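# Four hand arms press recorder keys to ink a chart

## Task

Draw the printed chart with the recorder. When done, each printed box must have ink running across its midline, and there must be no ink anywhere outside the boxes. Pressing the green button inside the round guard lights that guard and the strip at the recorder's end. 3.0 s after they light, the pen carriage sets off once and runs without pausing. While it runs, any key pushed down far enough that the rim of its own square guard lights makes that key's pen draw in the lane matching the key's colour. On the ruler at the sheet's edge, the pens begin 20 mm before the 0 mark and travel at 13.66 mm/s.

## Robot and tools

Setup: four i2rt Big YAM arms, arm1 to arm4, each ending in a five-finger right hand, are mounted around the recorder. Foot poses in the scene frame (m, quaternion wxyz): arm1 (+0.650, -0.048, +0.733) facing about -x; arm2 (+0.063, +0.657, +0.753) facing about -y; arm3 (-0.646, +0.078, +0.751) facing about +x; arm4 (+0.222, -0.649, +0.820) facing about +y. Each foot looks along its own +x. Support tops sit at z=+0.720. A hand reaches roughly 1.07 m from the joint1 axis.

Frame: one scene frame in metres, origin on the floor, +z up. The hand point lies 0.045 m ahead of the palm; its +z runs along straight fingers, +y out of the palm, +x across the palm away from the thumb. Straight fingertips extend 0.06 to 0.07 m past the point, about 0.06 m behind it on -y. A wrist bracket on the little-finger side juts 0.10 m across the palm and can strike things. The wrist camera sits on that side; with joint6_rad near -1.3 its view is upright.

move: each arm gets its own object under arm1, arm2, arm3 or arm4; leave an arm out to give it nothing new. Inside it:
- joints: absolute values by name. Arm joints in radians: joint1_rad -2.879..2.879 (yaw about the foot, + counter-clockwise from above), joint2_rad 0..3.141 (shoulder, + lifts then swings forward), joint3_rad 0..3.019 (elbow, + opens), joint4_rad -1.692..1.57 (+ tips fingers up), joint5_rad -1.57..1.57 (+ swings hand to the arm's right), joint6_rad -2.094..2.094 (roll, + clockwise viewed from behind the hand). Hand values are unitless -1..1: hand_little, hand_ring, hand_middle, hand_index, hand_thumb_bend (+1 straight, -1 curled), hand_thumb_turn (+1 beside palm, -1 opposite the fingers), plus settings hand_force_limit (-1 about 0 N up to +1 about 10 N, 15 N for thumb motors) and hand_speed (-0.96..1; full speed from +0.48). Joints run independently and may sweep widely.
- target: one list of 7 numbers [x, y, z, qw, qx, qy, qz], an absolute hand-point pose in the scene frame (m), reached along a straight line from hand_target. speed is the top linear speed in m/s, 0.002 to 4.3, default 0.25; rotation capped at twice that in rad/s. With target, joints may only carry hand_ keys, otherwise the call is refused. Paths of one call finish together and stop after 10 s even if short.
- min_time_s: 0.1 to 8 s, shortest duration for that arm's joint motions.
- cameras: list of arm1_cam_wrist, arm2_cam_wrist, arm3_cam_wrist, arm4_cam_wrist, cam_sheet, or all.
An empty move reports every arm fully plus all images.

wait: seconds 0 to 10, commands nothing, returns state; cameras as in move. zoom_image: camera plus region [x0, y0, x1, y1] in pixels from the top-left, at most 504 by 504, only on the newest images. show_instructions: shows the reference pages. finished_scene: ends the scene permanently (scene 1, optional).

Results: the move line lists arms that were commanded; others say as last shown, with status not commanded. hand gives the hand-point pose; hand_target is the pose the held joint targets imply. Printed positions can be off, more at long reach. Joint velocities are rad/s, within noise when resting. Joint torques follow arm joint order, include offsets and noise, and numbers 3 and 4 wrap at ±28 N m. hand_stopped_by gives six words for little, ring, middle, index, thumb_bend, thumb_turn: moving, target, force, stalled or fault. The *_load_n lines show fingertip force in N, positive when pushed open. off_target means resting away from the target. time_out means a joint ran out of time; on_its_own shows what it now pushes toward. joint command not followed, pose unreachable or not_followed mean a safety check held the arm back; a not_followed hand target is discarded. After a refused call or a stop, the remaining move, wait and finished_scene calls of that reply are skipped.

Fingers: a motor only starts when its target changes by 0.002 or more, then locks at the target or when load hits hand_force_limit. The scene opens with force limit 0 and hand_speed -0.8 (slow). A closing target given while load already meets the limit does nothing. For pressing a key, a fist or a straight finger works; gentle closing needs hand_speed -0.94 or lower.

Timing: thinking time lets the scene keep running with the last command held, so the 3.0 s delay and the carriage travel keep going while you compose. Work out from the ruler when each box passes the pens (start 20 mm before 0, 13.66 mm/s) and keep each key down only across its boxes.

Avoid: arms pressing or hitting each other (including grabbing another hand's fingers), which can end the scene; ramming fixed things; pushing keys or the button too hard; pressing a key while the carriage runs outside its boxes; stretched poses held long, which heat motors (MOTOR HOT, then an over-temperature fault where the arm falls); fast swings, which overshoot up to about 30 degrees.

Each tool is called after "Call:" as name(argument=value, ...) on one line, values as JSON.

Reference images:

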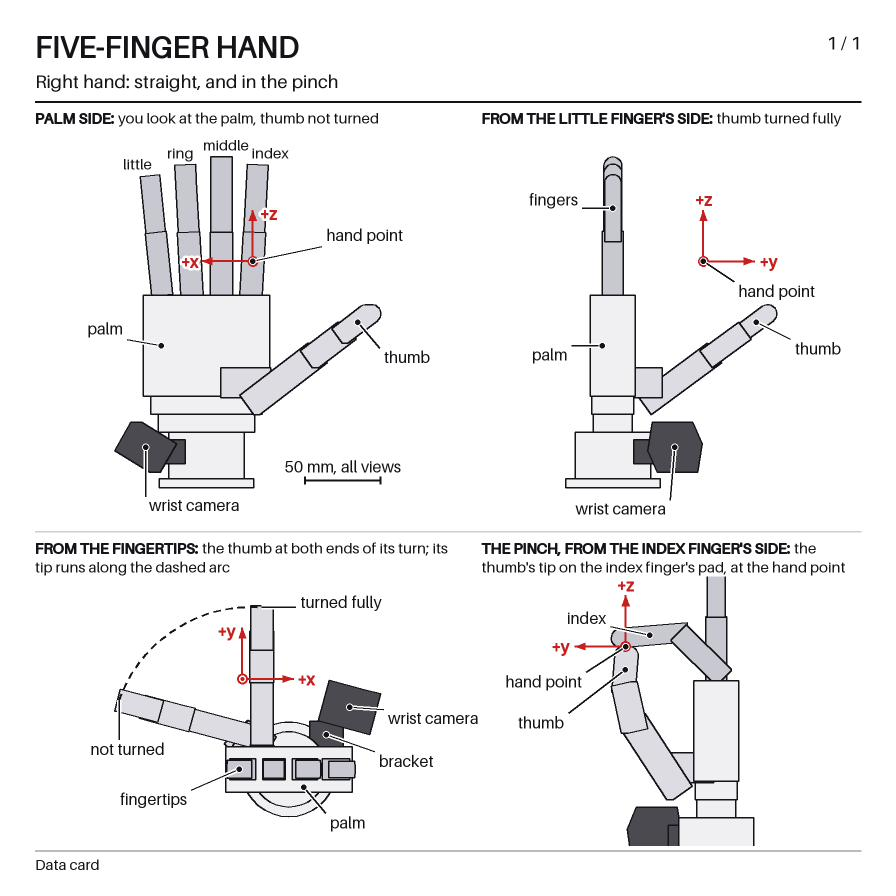

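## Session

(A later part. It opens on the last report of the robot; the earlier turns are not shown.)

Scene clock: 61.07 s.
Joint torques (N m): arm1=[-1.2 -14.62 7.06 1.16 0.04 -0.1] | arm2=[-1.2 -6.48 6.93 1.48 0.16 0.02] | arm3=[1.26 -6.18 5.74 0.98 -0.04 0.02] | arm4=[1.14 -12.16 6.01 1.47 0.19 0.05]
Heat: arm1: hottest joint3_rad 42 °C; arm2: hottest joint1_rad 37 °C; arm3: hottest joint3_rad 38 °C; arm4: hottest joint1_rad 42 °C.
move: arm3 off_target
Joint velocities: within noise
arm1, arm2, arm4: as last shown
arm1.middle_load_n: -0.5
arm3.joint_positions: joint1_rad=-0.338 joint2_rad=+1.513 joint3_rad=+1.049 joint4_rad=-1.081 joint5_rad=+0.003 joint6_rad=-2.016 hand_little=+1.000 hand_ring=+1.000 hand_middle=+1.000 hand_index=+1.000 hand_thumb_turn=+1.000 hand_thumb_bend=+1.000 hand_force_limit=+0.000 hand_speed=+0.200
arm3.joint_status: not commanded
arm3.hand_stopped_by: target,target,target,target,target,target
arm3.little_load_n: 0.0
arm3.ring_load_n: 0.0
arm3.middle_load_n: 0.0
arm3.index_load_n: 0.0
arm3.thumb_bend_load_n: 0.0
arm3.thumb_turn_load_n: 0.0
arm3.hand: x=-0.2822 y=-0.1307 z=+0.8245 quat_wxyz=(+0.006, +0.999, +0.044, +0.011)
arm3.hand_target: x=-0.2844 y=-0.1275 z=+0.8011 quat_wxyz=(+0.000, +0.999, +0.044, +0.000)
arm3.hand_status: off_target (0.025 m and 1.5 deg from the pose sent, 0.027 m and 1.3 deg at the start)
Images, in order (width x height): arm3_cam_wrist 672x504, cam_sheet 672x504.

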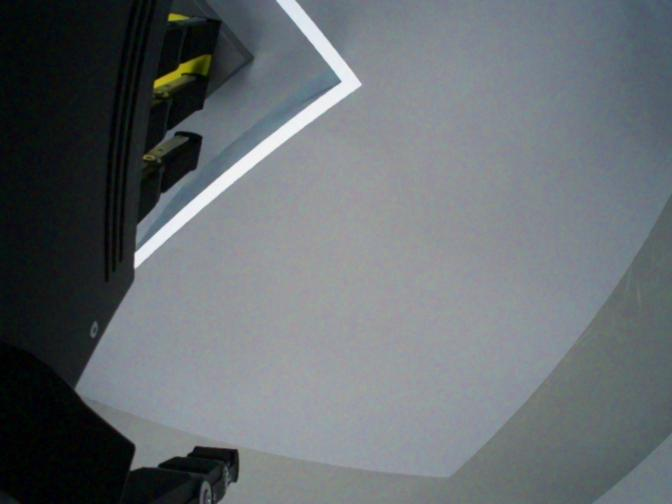

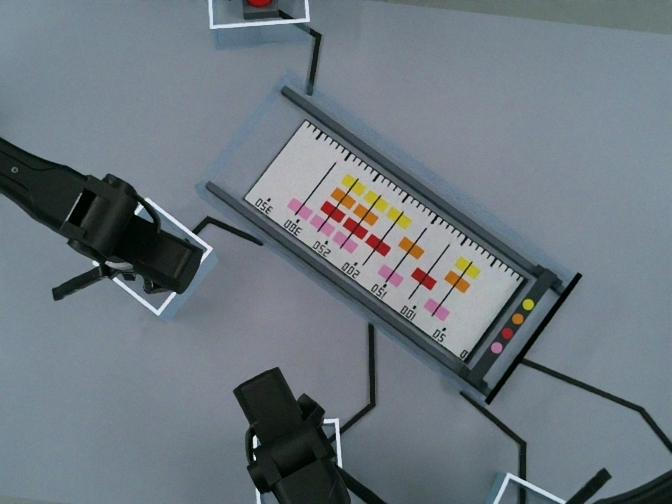

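Call:
move(arm1={"target": [0.2416, -0.2735, 0.870, 0, -0.2756, 0.9613, 0], "speed": 0.15}, arm2={"target": [-0.2065, 0.4279, 0.848, 0, -0.4226, 0.9063, 0], "speed": 0.15}, arm3={"target": [-0.2833, -0.1278, 0.848, 0, 0.99905, 0.0436, 0], "speed": 0.15}, arm4={"target": [0.0195, -0.263, 0.860, 0, 0.3827, 0.9239, 0], "speed": 0.15}, cameras=["cam_sheet"])

Call:
wait(seconds=0.5, cameras=["cam_sheet"])

Call:
move(arm1={"target": [0.2416, -0.2735, 0.838, 0, -0.2756, 0.9613, 0], "speed": 0.15}, arm2={"target": [-0.2065, 0.4279, 0.802, 0, -0.4226, 0.9063, 0], "speed": 0.15}, arm3={"target": [-0.2833, -0.1278, 0.795, 0, 0.99905, 0.0436, 0], "speed": 0.15}, arm4={"target": [0.0195, -0.263, 0.820, 0, 0.3827, 0.9239, 0], "speed": 0.15}, cameras=["cam_sheet"])

Call:
wait(seconds=0.5, cameras=["all"])

Scene clock: 63.50 s.
Joint torques (N m): arm1=[-1.14 -15.62 10.8 -0.47 0.06 -0.1] | arm2=[-1.26 -9.29 11.7 -0.13 0.17 0.01] | arm3=[1.2 -9.7 9.95 -0.8 0.11 0.02] | arm4=[1.03 -15.91 8.51 0.1 0.17 0.06]
Heat: arm1: hottest joint3_rad 43 °C; arm2: hottest joint1_rad 37 °C; arm3: hottest joint3_rad 38 °C; arm4: hottest joint1_rad 42 °C.
move: arm1 off_target; arm2 off_target; arm3 off_target; arm4 off_target
Joint velocities: within noise
arm1.joint_positions: joint1_rad=+0.687 joint2_rad=+1.691 joint3_rad=+1.390 joint4_rad=-1.308 joint5_rad=+0.009 joint6_rad=-1.486 hand_little=+1.000 hand_ring=+1.000 hand_middle=+1.000 hand_index=+1.000 hand_thumb_turn=+1.000 hand_thumb_bend=+1.000 hand_force_limit=+0.000 hand_speed=+0.200
arm1.joint_status: not commanded
arm1.hand_stopped_by: target,target,target,target,target,target
arm1.little_load_n: 0.0
arm1.ring_load_n: 0.0
arm1.middle_load_n: 0.0
arm1.index_load_n: 0.0
arm1.thumb_bend_load_n: 0.0
arm1.thumb_turn_load_n: 0.5
arm1.hand: x=+0.2529 y=-0.2732 z=+0.8549 quat_wxyz=(+0.014, -0.279, +0.960, +0.005)
arm1.hand_target: x=+0.2421 y=-0.2732 z=+0.8700 quat_wxyz=(+0.000, -0.276, +0.961, +0.000)
arm1.hand_status: off_target (0.019 m and 1.8 deg from the pose sent, 0.020 m and 0.5 deg at the start)
arm2.joint_positions: joint1_rad=-0.722 joint2_rad=+1.429 joint3_rad=+0.970 joint4_rad=-1.151 joint5_rad=-0.008 joint6_rad=-1.568 hand_little=+1.000 hand_ring=+1.000 hand_middle=+1.000 hand_index=+1.000 hand_thumb_turn=+1.000 hand_thumb_bend=+1.000 hand_force_limit=+0.000 hand_speed=+0.200
arm2.joint_status: not commanded
arm2.hand_stopped_by: target,target,target,target,target,target
arm2.little_load_n: 0.0
arm2.ring_load_n: 0.0
arm2.middle_load_n: 0.0
arm2.index_load_n: 0.0
arm2.thumb_bend_load_n: 0.0
arm2.thumb_turn_load_n: 0.0
arm2.hand: x=-0.1965 y=+0.4359 z=+0.8355 quat_wxyz=(-0.014, +0.424, -0.905, -0.005)
arm2.hand_target: x=-0.2062 y=+0.4282 z=+0.8480 quat_wxyz=(+0.000, +0.423, -0.906, +0.000)
arm2.hand_status: off_target (0.018 m and 1.7 deg from the pose sent, 0.020 m and 1.3 deg at the start)
arm3.joint_positions: joint1_rad=-0.338 joint2_rad=+1.506 joint3_rad=+1.061 joint4_rad=-1.164 joint5_rad=-0.001 joint6_rad=-2.016 hand_little=+1.000 hand_ring=+1.000 hand_middle=+1.000 hand_index=+1.000 hand_thumb_turn=+1.000 hand_thumb_bend=+1.000 hand_force_limit=+0.000 hand_speed=+0.200
arm3.joint_status: not commanded
arm3.hand_stopped_by: target,target,target,target,target,target
arm3.little_load_n: 0.0
arm3.ring_load_n: 0.0
arm3.middle_load_n: 0.0
arm3.index_load_n: 0.0
arm3.thumb_bend_load_n: 0.0
arm3.thumb_turn_load_n: 0.0
arm3.hand: x=-0.2975 y=-0.1241 z=+0.8312 quat_wxyz=(-0.008, +0.999, +0.044, -0.017)
arm3.hand_target: x=-0.2839 y=-0.1276 z=+0.8480 quat_wxyz=(+0.000, +0.999, +0.044, +0.000)
arm3.hand_status: off_target (0.022 m and 2.2 deg from the pose sent, 0.024 m and 1.5 deg at the start)
arm4.joint_positions: joint1_rad=+0.664 joint2_rad=+1.671 joint3_rad=+1.101 joint4_rad=-1.030 joint5_rad=-0.006 joint6_rad=-1.729 hand_little=+1.000 hand_ring=+1.000 hand_middle=+1.000 hand_index=+1.000 hand_thumb_turn=+1.000 hand_thumb_bend=+1.000 hand_force_limit=+0.000 hand_speed=+0.200
arm4.joint_status: not commanded
arm4.hand_stopped_by: target,target,target,target,target,target
arm4.little_load_n: 0.0
arm4.ring_load_n: 0.0
arm4.middle_load_n: 0.0
arm4.index_load_n: 0.0
arm4.thumb_bend_load_n: 0.0
arm4.thumb_turn_load_n: -0.5
arm4.hand: x=+0.0293 y=-0.2699 z=+0.8493 quat_wxyz=(+0.009, +0.386, +0.923, -0.007)
arm4.hand_target: x=+0.0196 y=-0.2633 z=+0.8600 quat_wxyz=(+0.000, +0.383, +0.924, +0.000)
arm4.hand_status: off_target (0.016 m and 1.3 deg from the pose sent, 0.017 m and 1.0 deg at the start)
Images, in order (width x height): cam_sheet 672x504.

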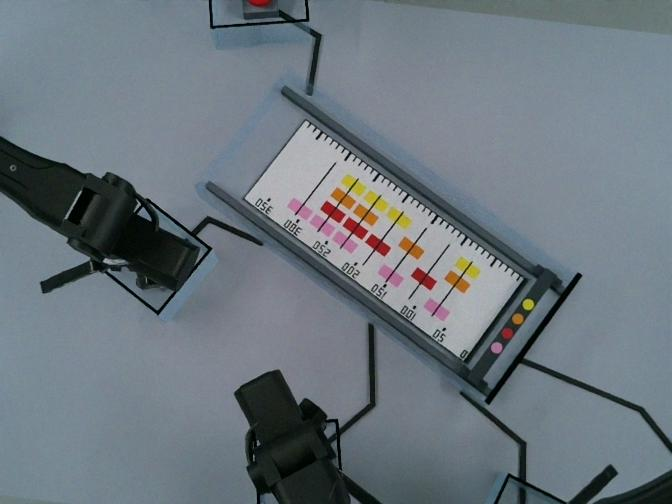

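Scene clock: 64.00 s.
Joint torques (N m): arm1=[-1.14 -15.68 10.8 -0.46 0.06 -0.1] | arm2=[-1.26 -9.29 11.69 -0.13 0.17 0.01] | arm3=[1.2 -9.76 9.95 -0.81 0.11 0.02] | arm4=[0.85 -15.56 8.5 -0.03 0.17 0.08]
Heat: arm1: hottest joint3_rad 43 °C; arm2: hottest joint1_rad 37 °C; arm3: hottest joint3_rad 38 °C; arm4: hottest joint1_rad 42 °C.
Joint velocities: within noise
arm1.joint_positions: joint1_rad=+0.687 joint2_rad=+1.691 joint3_rad=+1.390 joint4_rad=-1.308 joint5_rad=+0.009 joint6_rad=-1.486 hand_little=+1.000 hand_ring=+1.000 hand_middle=+1.000 hand_index=+1.000 hand_thumb_turn=+1.000 hand_thumb_bend=+1.000 hand_force_limit=+0.000 hand_speed=+0.200
arm1.joint_status: not commanded
arm1.hand_stopped_by: target,target,target,target,target,target
arm1.little_load_n: 0.0
arm1.ring_load_n: 0.0
arm1.middle_load_n: 0.0
arm1.index_load_n: 0.0
arm1.thumb_bend_load_n: 0.0
arm1.thumb_turn_load_n: 0.0
arm1.hand: x=+0.2529 y=-0.2732 z=+0.8549 quat_wxyz=(+0.014, -0.279, +0.960, +0.005)
arm1.hand_target: x=+0.2421 y=-0.2732 z=+0.8700 quat_wxyz=(+0.000, -0.276, +0.961, +0.000)
arm1.hand_status: off_target (0.019 m and 1.8 deg from the pose sent, 0.020 m and 0.5 deg at the start)
arm2.joint_positions: joint1_rad=-0.722 joint2_rad=+1.429 joint3_rad=+0.970 joint4_rad=-1.151 joint5_rad=-0.008 joint6_rad=-1.568 hand_little=+1.000 hand_ring=+1.000 hand_middle=+1.000 hand_index=+1.000 hand_thumb_turn=+1.000 hand_thumb_bend=+1.000 hand_force_limit=+0.000 hand_speed=+0.200
arm2.joint_status: not commanded
arm2.hand_stopped_by: target,target,target,target,target,target
arm2.little_load_n: 0.0
arm2.ring_load_n: 0.0
arm2.middle_load_n: 0.0
arm2.index_load_n: 0.0
arm2.thumb_bend_load_n: 0.0
arm2.thumb_turn_load_n: 0.0
arm2.hand: x=-0.1965 y=+0.4359 z=+0.8355 quat_wxyz=(-0.014, +0.424, -0.905, -0.005)
arm2.hand_target: x=-0.2062 y=+0.4282 z=+0.8480 quat_wxyz=(+0.000, +0.423, -0.906, +0.000)
arm2.hand_status: off_target (0.018 m and 1.7 deg from the pose sent, 0.020 m and 1.3 deg at the start)
arm3.joint_positions: joint1_rad=-0.338 joint2_rad=+1.506 joint3_rad=+1.061 joint4_rad=-1.164 joint5_rad=-0.001 joint6_rad=-2.016 hand_little=+1.000 hand_ring=+1.000 hand_middle=+1.000 hand_index=+1.000 hand_thumb_turn=+1.000 hand_thumb_bend=+1.000 hand_force_limit=+0.000 hand_speed=+0.200
arm3.joint_status: not commanded
arm3.hand_stopped_by: target,target,target,target,target,target
arm3.little_load_n: 0.0
arm3.ring_load_n: 0.0
arm3.middle_load_n: 0.0
arm3.index_load_n: 0.0
arm3.thumb_bend_load_n: 0.0
arm3.thumb_turn_load_n: 0.0
arm3.hand: x=-0.2975 y=-0.1241 z=+0.8312 quat_wxyz=(-0.008, +0.999, +0.044, -0.017)
arm3.hand_target: x=-0.2839 y=-0.1276 z=+0.8480 quat_wxyz=(+0.000, +0.999, +0.044, +0.000)
arm3.hand_status: off_target (0.022 m and 2.2 deg from the pose sent, 0.024 m and 1.5 deg at the start)
arm4.joint_positions: joint1_rad=+0.664 joint2_rad=+1.671 joint3_rad=+1.101 joint4_rad=-1.030 joint5_rad=-0.006 joint6_rad=-1.729 hand_little=+1.000 hand_ring=+1.000 hand_middle=+1.000 hand_index=+1.000 hand_thumb_turn=+1.000 hand_thumb_bend=+1.000 hand_force_limit=+0.000 hand_speed=+0.200
arm4.joint_status: not commanded
arm4.hand_stopped_by: target,target,target,target,target,target
arm4.little_load_n: 0.0
arm4.ring_load_n: 0.0
arm4.middle_load_n: 0.0
arm4.index_load_n: 0.0
arm4.thumb_bend_load_n: 0.0
arm4.thumb_turn_load_n: 0.0
arm4.hand: x=+0.0293 y=-0.2699 z=+0.8493 quat_wxyz=(+0.009, +0.386, +0.923, -0.007)
arm4.hand_target: x=+0.0196 y=-0.2633 z=+0.8600 quat_wxyz=(+0.000, +0.383, +0.924, +0.000)
arm4.hand_status: off_target (0.016 m and 1.3 deg from the pose sent, 0.017 m and 1.0 deg at the start)
wait: 0.50 s; at rest by 0.27 s
Images, in order (width x height): cam_sheet 672x504.

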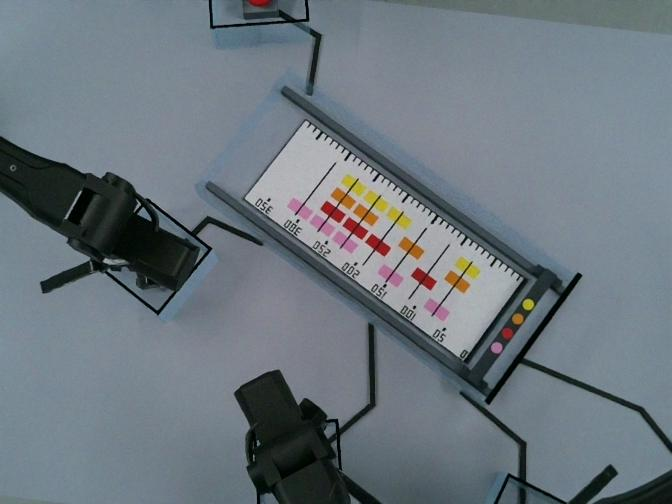

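Scene clock: 65.27 s.
Joint torques (N m): arm1=[-1.2 -13.74 7.36 1.57 0.09 -0.11] | arm2=[-1.2 -5.77 6.42 2 0.15 0.02] | arm3=[1.26 -7.12 6.28 0.14 -0.17 0.03] | arm4=[1.03 -11.46 5.94 2.09 0.18 0.05]
Heat: arm1: hottest joint3_rad 43 °C; arm2: hottest joint1_rad 37 °C; arm3: hottest joint3_rad 38 °C; arm4: hottest joint1_rad 42 °C.
move: arm1 off_target; arm2 off_target; arm3 off_target; arm4 off_target
Joint velocities: within noise
arm1.joint_positions: joint1_rad=+0.687 joint2_rad=+1.691 joint3_rad=+1.379 joint4_rad=-1.275 joint5_rad=+0.008 joint6_rad=-1.486 hand_little=+1.000 hand_ring=+1.000 hand_middle=+1.000 hand_index=+1.000 hand_thumb_turn=+1.000 hand_thumb_bend=+1.000 hand_force_limit=+0.000 hand_speed=+0.200
arm1.joint_status: not commanded
arm1.hand_stopped_by: target,target,target,target,target,target
arm1.little_load_n: 0.0
arm1.ring_load_n: 0.0
arm1.middle_load_n: 0.0
arm1.index_load_n: 0.0
arm1.thumb_bend_load_n: 0.0
arm1.thumb_turn_load_n: 0.0
arm1.hand: x=+0.2494 y=-0.2761 z=+0.8499 quat_wxyz=(+0.004, -0.279, +0.960, +0.001)
arm1.hand_target: x=+0.2420 y=-0.2734 z=+0.8382 quat_wxyz=(+0.000, -0.276, +0.961, +0.000)
arm1.hand_status: off_target (0.014 m and 0.6 deg from the pose sent, 0.020 m and 1.8 deg at the start)
arm2.joint_positions: joint1_rad=-0.722 joint2_rad=+1.435 joint3_rad=+0.956 joint4_rad=-1.081 joint5_rad=-0.008 joint6_rad=-1.568 hand_little=+1.000 hand_ring=+1.000 hand_middle=+1.000 hand_index=+1.000 hand_thumb_turn=+1.000 hand_thumb_bend=+1.000 hand_force_limit=+0.000 hand_speed=+0.200
arm2.joint_status: not commanded
arm2.hand_stopped_by: target,target,target,target,target,target
arm2.little_load_n: 0.0
arm2.ring_load_n: 0.0
arm2.middle_load_n: 0.0
arm2.index_load_n: 0.0
arm2.thumb_bend_load_n: 0.0
arm2.thumb_turn_load_n: 0.0
arm2.hand: x=-0.2045 y=+0.4264 z=+0.8271 quat_wxyz=(+0.009, +0.424, -0.905, +0.006)
arm2.hand_target: x=-0.2054 y=+0.4289 z=+0.8035 quat_wxyz=(+0.000, +0.423, -0.906, +0.000)
arm2.hand_status: off_target (0.025 m and 1.2 deg from the pose sent, 0.036 m and 1.7 deg at the start)
arm3.joint_positions: joint1_rad=-0.338 joint2_rad=+1.534 joint3_rad=+1.033 joint4_rad=-1.043 joint5_rad=+0.006 joint6_rad=-2.016 hand_little=+1.000 hand_ring=+1.000 hand_middle=+1.000 hand_index=+1.000 hand_thumb_turn=+1.000 hand_thumb_bend=+1.000 hand_force_limit=+0.000 hand_speed=+0.200
arm3.joint_status: not commanded
arm3.hand_stopped_by: target,target,target,target,target,target
arm3.little_load_n: 0.0
arm3.ring_load_n: -1.0
arm3.middle_load_n: -0.5
arm3.index_load_n: 0.0
arm3.thumb_bend_load_n: 0.0
arm3.thumb_turn_load_n: 0.0
arm3.hand: x=-0.2805 y=-0.1320 z=+0.8113 quat_wxyz=(+0.008, +0.999, +0.044, +0.011)
arm3.hand_target: x=-0.2839 y=-0.1277 z=+0.7954 quat_wxyz=(+0.000, +0.999, +0.043, +0.000)
arm3.hand_status: off_target (0.017 m and 1.6 deg from the pose sent, 0.039 m and 2.2 deg at the start)
arm4.joint_positions: joint1_rad=+0.664 joint2_rad=+1.679 joint3_rad=+1.092 joint4_rad=-0.986 joint5_rad=-0.006 joint6_rad=-1.729 hand_little=+1.000 hand_ring=+1.000 hand_middle=+1.000 hand_index=+1.000 hand_thumb_turn=+1.000 hand_thumb_bend=+1.000 hand_force_limit=+0.000 hand_speed=+0.200
arm4.joint_status: not commanded
arm4.hand_stopped_by: target,target,target,target,target,target
arm4.little_load_n: 0.0
arm4.ring_load_n: 0.0
arm4.middle_load_n: 0.0
arm4.index_load_n: 0.0
arm4.thumb_bend_load_n: 0.0
arm4.thumb_turn_load_n: 0.0
arm4.hand: x=+0.0255 y=-0.2647 z=+0.8425 quat_wxyz=(-0.003, +0.386, +0.923, +0.000)
arm4.hand_target: x=+0.0201 y=-0.2640 z=+0.8210 quat_wxyz=(+0.000, +0.383, +0.924, +0.000)
arm4.hand_status: off_target (0.023 m and 0.5 deg from the pose sent, 0.032 m and 1.4 deg at the start)
Images, in order (width x height): cam_sheet 672x504.

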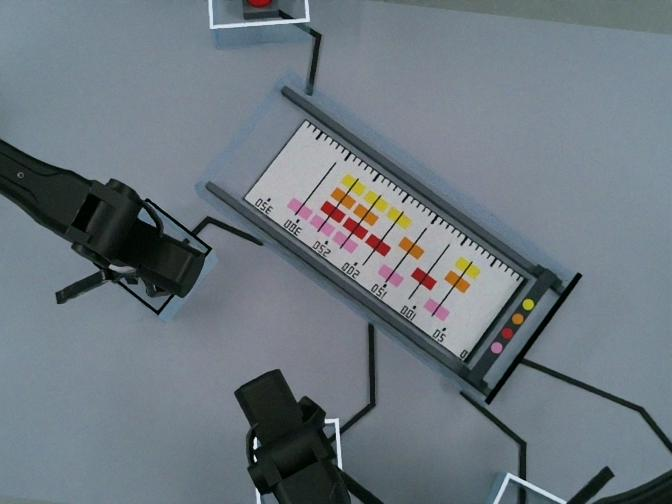

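Scene clock: 65.77 s.
Joint torques (N m): arm1=[-1.2 -13.74 7.36 1.55 0.1 -0.1] | arm2=[-1.2 -5.77 6.43 2 0.15 0.02] | arm3=[1.26 -7.18 6.3 0.13 -0.17 0.03] | arm4=[1.03 -11.52 5.89 2.18 0.17 0.06]
Heat: arm1: hottest joint3_rad 43 °C; arm2: hottest joint1_rad 37 °C; arm3: hottest joint3_rad 38 °C; arm4: hottest joint1_rad 42 °C.
Joint velocities: within noise
arm1.joint_positions: joint1_rad=+0.687 joint2_rad=+1.691 joint3_rad=+1.379 joint4_rad=-1.275 joint5_rad=+0.008 joint6_rad=-1.486 hand_little=+1.000 hand_ring=+1.000 hand_middle=+1.000 hand_index=+1.000 hand_thumb_turn=+1.000 hand_thumb_bend=+1.000 hand_force_limit=+0.000 hand_speed=+0.200
arm1.joint_status: not commanded
arm1.hand_stopped_by: target,target,target,target,target,target
arm1.little_load_n: 0.0
arm1.ring_load_n: 0.0
arm1.middle_load_n: 0.0
arm1.index_load_n: 0.0
arm1.thumb_bend_load_n: 0.0
arm1.thumb_turn_load_n: 0.0
arm1.hand: x=+0.2494 y=-0.2761 z=+0.8499 quat_wxyz=(+0.004, -0.279, +0.960, +0.001)
arm1.hand_target: x=+0.2420 y=-0.2734 z=+0.8382 quat_wxyz=(+0.000, -0.276, +0.961, +0.000)
arm1.hand_status: off_target (0.014 m and 0.6 deg from the pose sent, 0.020 m and 1.8 deg at the start)
arm2.joint_positions: joint1_rad=-0.722 joint2_rad=+1.435 joint3_rad=+0.956 joint4_rad=-1.081 joint5_rad=-0.008 joint6_rad=-1.568 hand_little=+1.000 hand_ring=+1.000 hand_middle=+1.000 hand_index=+1.000 hand_thumb_turn=+1.000 hand_thumb_bend=+1.000 hand_force_limit=+0.000 hand_speed=+0.200
arm2.joint_status: not commanded
arm2.hand_stopped_by: target,target,target,target,target,target
arm2.little_load_n: 0.0
arm2.ring_load_n: 0.0
arm2.middle_load_n: 0.0
arm2.index_load_n: 0.0
arm2.thumb_bend_load_n: 0.0
arm2.thumb_turn_load_n: 0.0
arm2.hand: x=-0.2045 y=+0.4264 z=+0.8271 quat_wxyz=(+0.009, +0.424, -0.905, +0.006)
arm2.hand_target: x=-0.2054 y=+0.4289 z=+0.8035 quat_wxyz=(+0.000, +0.423, -0.906, +0.000)
arm2.hand_status: off_target (0.025 m and 1.2 deg from the pose sent, 0.036 m and 1.7 deg at the start)
arm3.joint_positions: joint1_rad=-0.338 joint2_rad=+1.534 joint3_rad=+1.033 joint4_rad=-1.043 joint5_rad=+0.006 joint6_rad=-2.016 hand_little=+1.000 hand_ring=+1.000 hand_middle=+1.000 hand_index=+1.000 hand_thumb_turn=+1.000 hand_thumb_bend=+1.000 hand_force_limit=+0.000 hand_speed=+0.200
arm3.joint_status: not commanded
arm3.hand_stopped_by: target,target,target,target,target,target
arm3.little_load_n: 0.0
arm3.ring_load_n: -1.0
arm3.middle_load_n: -0.5
arm3.index_load_n: 0.0
arm3.thumb_bend_load_n: -0.5
arm3.thumb_turn_load_n: 0.0
arm3.hand: x=-0.2805 y=-0.1320 z=+0.8113 quat_wxyz=(+0.008, +0.999, +0.044, +0.011)
arm3.hand_target: x=-0.2839 y=-0.1277 z=+0.7954 quat_wxyz=(+0.000, +0.999, +0.043, +0.000)
arm3.hand_status: off_target (0.017 m and 1.6 deg from the pose sent, 0.039 m and 2.2 deg at the start)
arm4.joint_positions: joint1_rad=+0.664 joint2_rad=+1.679 joint3_rad=+1.092 joint4_rad=-0.986 joint5_rad=-0.006 joint6_rad=-1.729 hand_little=+1.000 hand_ring=+1.000 hand_middle=+1.000 hand_index=+1.000 hand_thumb_turn=+1.000 hand_thumb_bend=+1.000 hand_force_limit=+0.000 hand_speed=+0.200
arm4.joint_status: not commanded
arm4.hand_stopped_by: target,target,target,target,target,target
arm4.little_load_n: 0.0
arm4.ring_load_n: 0.0
arm4.middle_load_n: 0.0
arm4.index_load_n: 0.0
arm4.thumb_bend_load_n: 0.0
arm4.thumb_turn_load_n: 0.0
arm4.hand: x=+0.0255 y=-0.2647 z=+0.8425 quat_wxyz=(-0.003, +0.386, +0.923, +0.000)
arm4.hand_target: x=+0.0201 y=-0.2640 z=+0.8210 quat_wxyz=(+0.000, +0.383, +0.924, +0.000)
arm4.hand_status: off_target (0.023 m and 0.5 deg from the pose sent, 0.032 m and 1.4 deg at the start)
wait: 0.50 s; at rest by 0.27 s
pictures: arm1_cam_wrist, arm2_cam_wrist, arm3_cam_wrist, arm4_cam_wrist, cam_sheet
Images, in order (width x height): arm1_cam_wrist 672x504, arm2_cam_wrist 672x504, arm3_cam_wrist 672x504, arm4_cam_wrist 672x504, cam_sheet 672x504.

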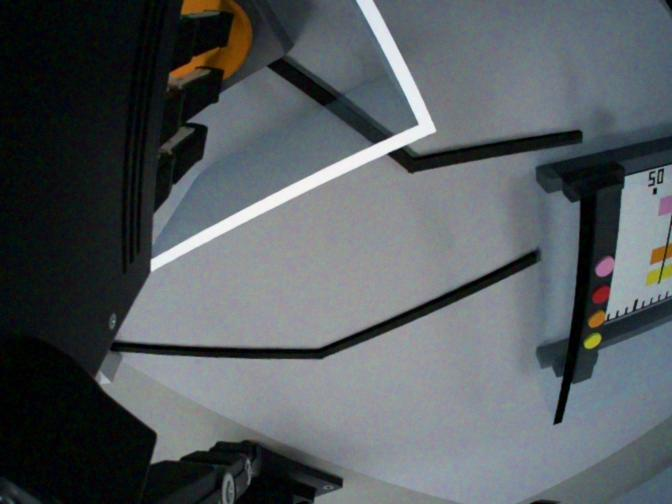

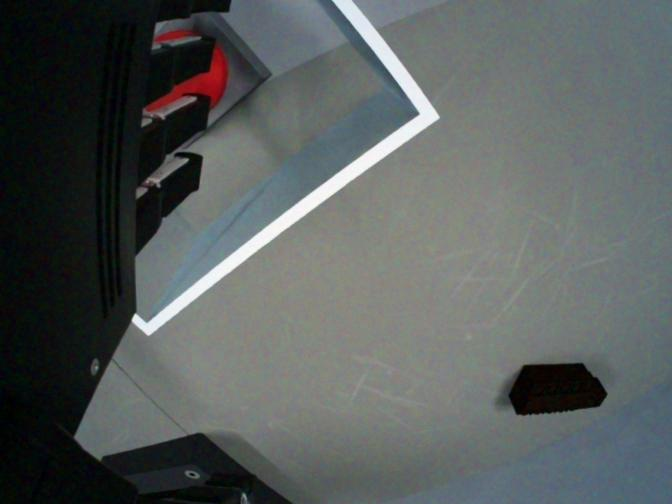

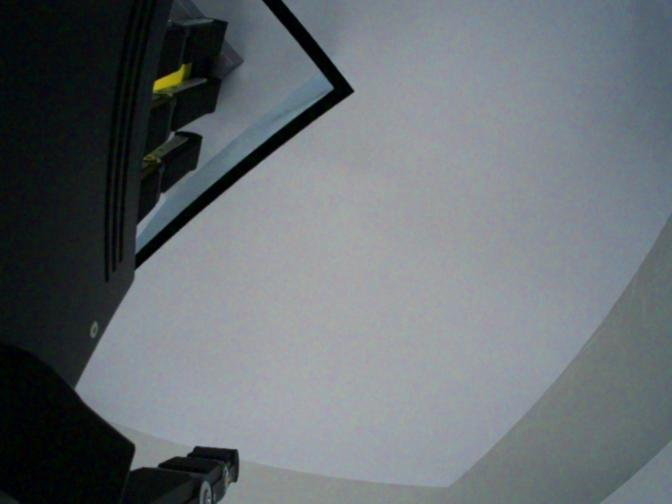

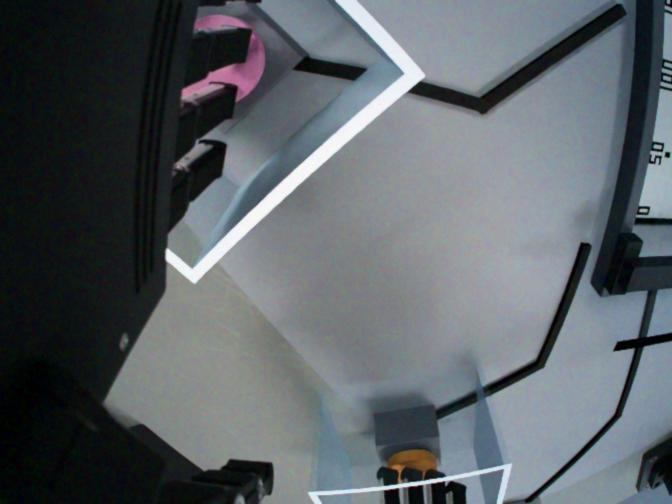

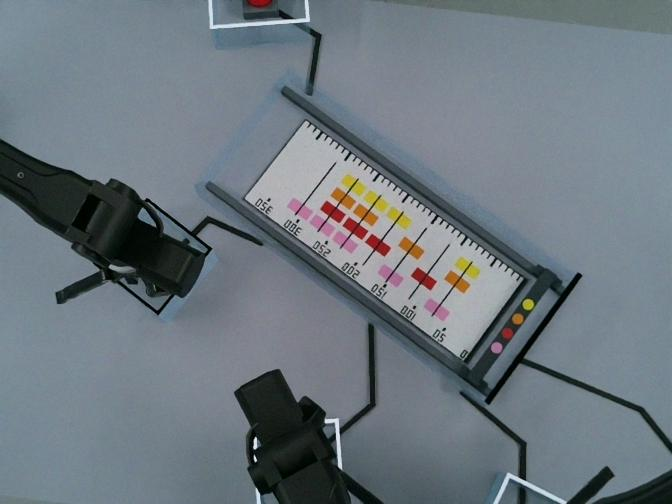

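Call:
zoom_image(camera="arm3_cam_wrist", region=[130, 0, 370, 180])

Call:
zoom_image(camera="cam_sheet", region=[80, 200, 230, 320])

Call:
zoom_image(camera="arm2_cam_wrist", region=[130, 0, 370, 180])

Call:
zoom_image(camera="arm4_cam_wrist", region=[130, 0, 370, 180])

Call:
zoom_image(camera="arm1_cam_wrist", region=[130, 0, 370, 180])

Call:
zoom_image(camera="arm4_cam_wrist", region=[300, 380, 540, 504])

Scaled by 2.100 from the camera's image (finer frame: 960x720).

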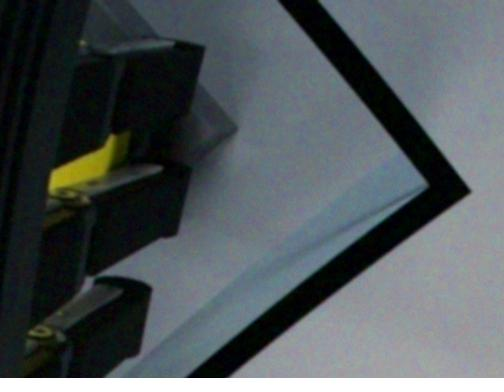

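Scaled by 3.360 from the camera's image (finer frame: 960x720).

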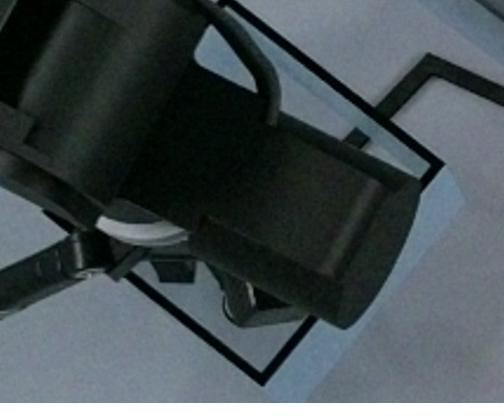

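Scaled by 2.100 from the camera's image (finer frame: 960x720).

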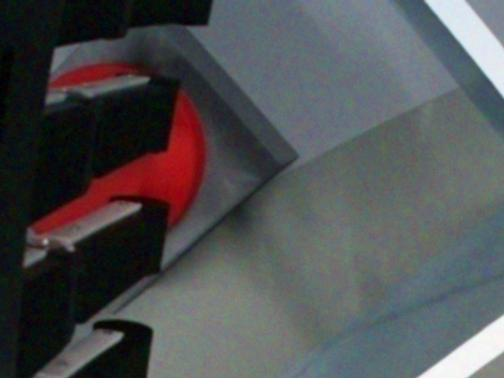

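Scaled by 2.100 from the camera's image (finer frame: 960x720).

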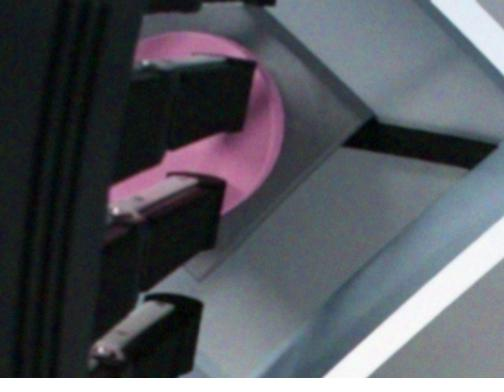

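Scaled by 2.100 from the camera's image (finer frame: 960x720).

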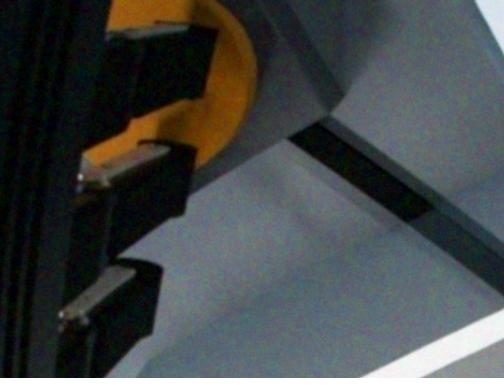

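Scaled by 2.100 from the camera's image (finer frame: 960x720).

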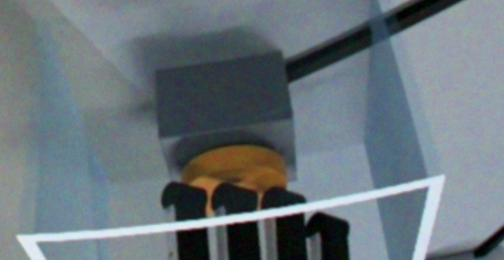

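Call:
move(arm1={"joints": {"hand_middle": 0.3, "hand_ring": 0.3, "hand_speed": 0.4}}, arm2={"joints": {"hand_middle": 0.3, "hand_ring": 0.3, "hand_speed": 0.4}}, arm4={"joints": {"hand_middle": 0.3, "hand_ring": 0.3, "hand_speed": 0.4}}, arm3={"target": [-0.2833, -0.1100, 0.890, 0, 0.99905, 0.0436, 0], "speed": 0.1}, cameras=["all"])

Scene clock: 70.83 s.
Joint torques (N m): arm1=[-0.97 -13.92 8.21 0.54 0.12 -0.1] | arm2=[-1.26 -8.59 7.49 0.51 0.16 0.02] | arm3=[2.2 -9.11 10.62 -0.8 -0.02 0.1] | arm4=[0.03 -14.92 5.93 0.64 0.55 0.08]
Heat: arm1: hottest joint3_rad 43 °C; arm2: hottest joint1_rad 37 °C; arm3: hottest joint3_rad 38 °C; arm4: hottest joint1_rad 42 °C.
move: arm1 done; arm2 done; arm3 off_target; arm4 off_target
Joint velocities: within noise
arm1.joint_positions: joint1_rad=+0.685 joint2_rad=+1.692 joint3_rad=+1.368 joint4_rad=-1.251 joint5_rad=+0.008 joint6_rad=-1.487 hand_little=+1.000 hand_ring=+0.300 hand_middle=+0.300 hand_index=+1.000 hand_thumb_turn=+1.000 hand_thumb_bend=+1.000 hand_force_limit=+0.000 hand_speed=+0.400
arm1.joint_status: all done
arm1.hand_stopped_by: target,target,target,target,target,target
arm1.little_load_n: 0.0
arm1.ring_load_n: 0.0
arm1.middle_load_n: 0.0
arm1.index_load_n: 0.0
arm1.thumb_bend_load_n: 0.0
arm1.thumb_turn_load_n: 0.0
arm1.hand: x=+0.2471 y=-0.2765 z=+0.8447 quat_wxyz=(-0.001, -0.278, +0.961, -0.001)
arm1.hand_target: x=+0.2419 y=-0.2733 z=+0.8384 quat_wxyz=(+0.000, -0.276, +0.961, +0.000)
arm1.hand_status: not commanded
arm2.joint_positions: joint1_rad=-0.722 joint2_rad=+1.470 joint3_rad=+0.942 joint4_rad=-1.040 joint5_rad=-0.008 joint6_rad=-1.568 hand_little=+1.000 hand_ring=+0.300 hand_middle=+0.300 hand_index=+1.000 hand_thumb_turn=+1.000 hand_thumb_bend=+1.000 hand_force_limit=+0.000 hand_speed=+0.400
arm2.joint_status: all done
arm2.hand_stopped_by: target,target,target,target,target,target
arm2.little_load_n: 0.0
arm2.ring_load_n: 0.0
arm2.middle_load_n: 0.5
arm2.index_load_n: 0.0
arm2.thumb_bend_load_n: 0.0
arm2.thumb_turn_load_n: 0.0
arm2.hand: x=-0.2060 y=+0.4245 z=+0.8102 quat_wxyz=(+0.006, +0.424, -0.905, +0.004)
arm2.hand_target: x=-0.2053 y=+0.4289 z=+0.8034 quat_wxyz=(+0.000, +0.423, -0.906, +0.000)
arm2.hand_status: not commanded
arm3.joint_positions: joint1_rad=-0.309 joint2_rad=+1.450 joint3_rad=+1.114 joint4_rad=-1.276 joint5_rad=+0.001 joint6_rad=-1.983 hand_little=+1.000 hand_ring=+1.000 hand_middle=+1.000 hand_index=+1.000 hand_thumb_turn=+1.000 hand_thumb_bend=+1.000 hand_force_limit=+0.000 hand_speed=+0.200
arm3.joint_status: not commanded
arm3.hand_stopped_by: target,target,target,target,target,target
arm3.little_load_n: 0.0
arm3.ring_load_n: 0.0
arm3.middle_load_n: 0.0
arm3.index_load_n: 0.0
arm3.thumb_bend_load_n: 0.0
arm3.thumb_turn_load_n: 0.0
arm3.hand: x=-0.2998 y=-0.1115 z=+0.8720 quat_wxyz=(-0.007, +0.999, +0.042, -0.019)
arm3.hand_target: x=-0.2841 y=-0.1098 z=+0.8898 quat_wxyz=(+0.000, +0.999, +0.044, +0.000)
arm3.hand_status: off_target (0.025 m and 2.4 deg from the pose sent, 0.082 m and 1.6 deg at the start)
arm4.joint_positions: joint1_rad=+0.676 joint2_rad=+1.715 joint3_rad=+1.089 joint4_rad=-0.942 joint5_rad=-0.015 joint6_rad=-1.729 hand_little=+1.000 hand_ring=+0.300 hand_middle=+0.374 hand_index=+1.000 hand_thumb_turn=+1.000 hand_thumb_bend=+1.000 hand_force_limit=+0.000 hand_speed=+0.400
arm4.joint_status: hand_middle off_target (ended at +0.374, target +0.300); the others done
arm4.hand_stopped_by: target,target,force,target,target,target
arm4.little_load_n: 0.0
arm4.ring_load_n: 0.0
arm4.middle_load_n: 1.0
arm4.index_load_n: 0.0
arm4.thumb_bend_load_n: 0.0
arm4.thumb_turn_load_n: 0.0
arm4.hand: x=+0.0159 y=-0.2632 z=+0.8252 quat_wxyz=(-0.007, +0.380, +0.925, -0.002)
arm4.hand_target: x=+0.0201 y=-0.2641 z=+0.8209 quat_wxyz=(+0.000, +0.383, +0.924, +0.000)
arm4.hand_status: not commanded
pictures: arm1_cam_wrist, arm2_cam_wrist, arm3_cam_wrist, arm4_cam_wrist, cam_sheet
Images, in order (width x height): arm1_cam_wrist 672x504, arm2_cam_wrist 672x504, arm3_cam_wrist 672x504, arm4_cam_wrist 672x504, cam_sheet 672x504.

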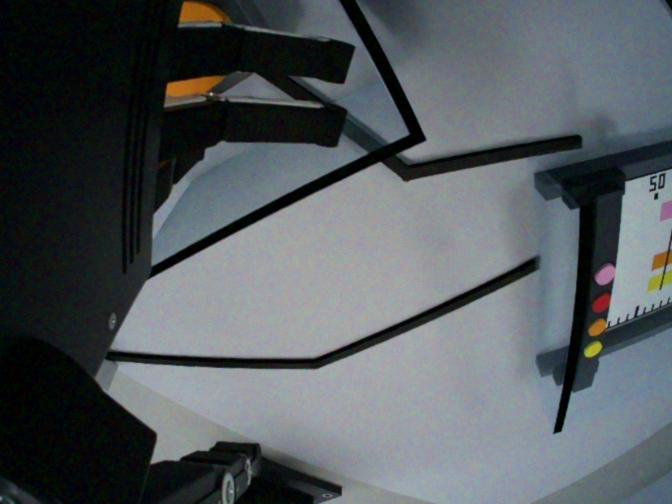

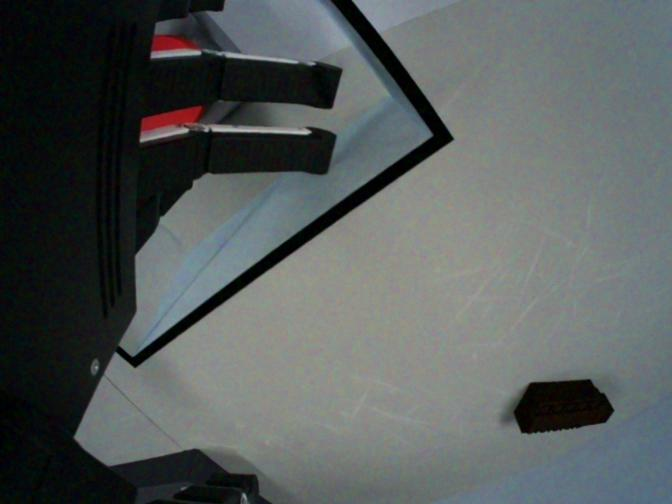

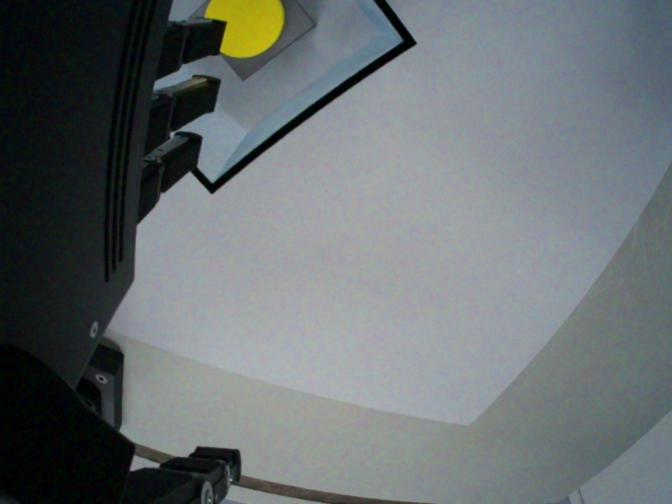

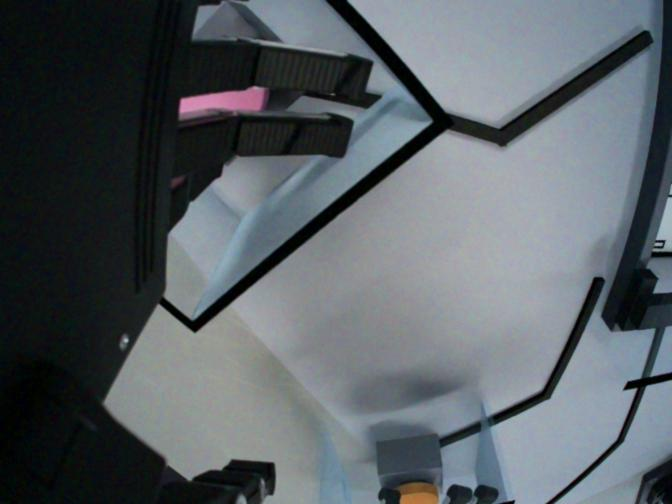

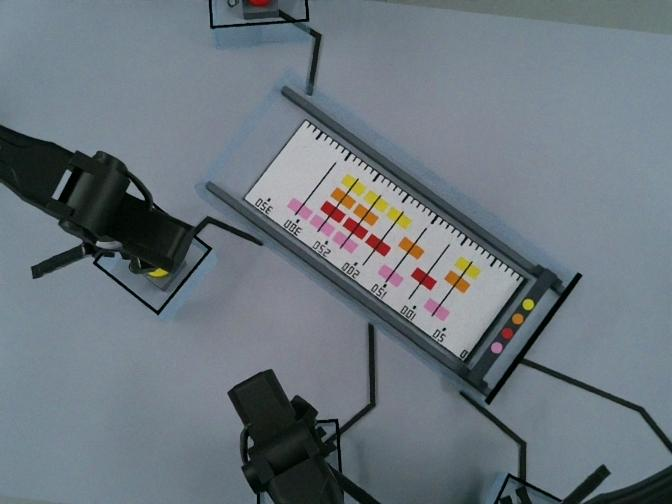

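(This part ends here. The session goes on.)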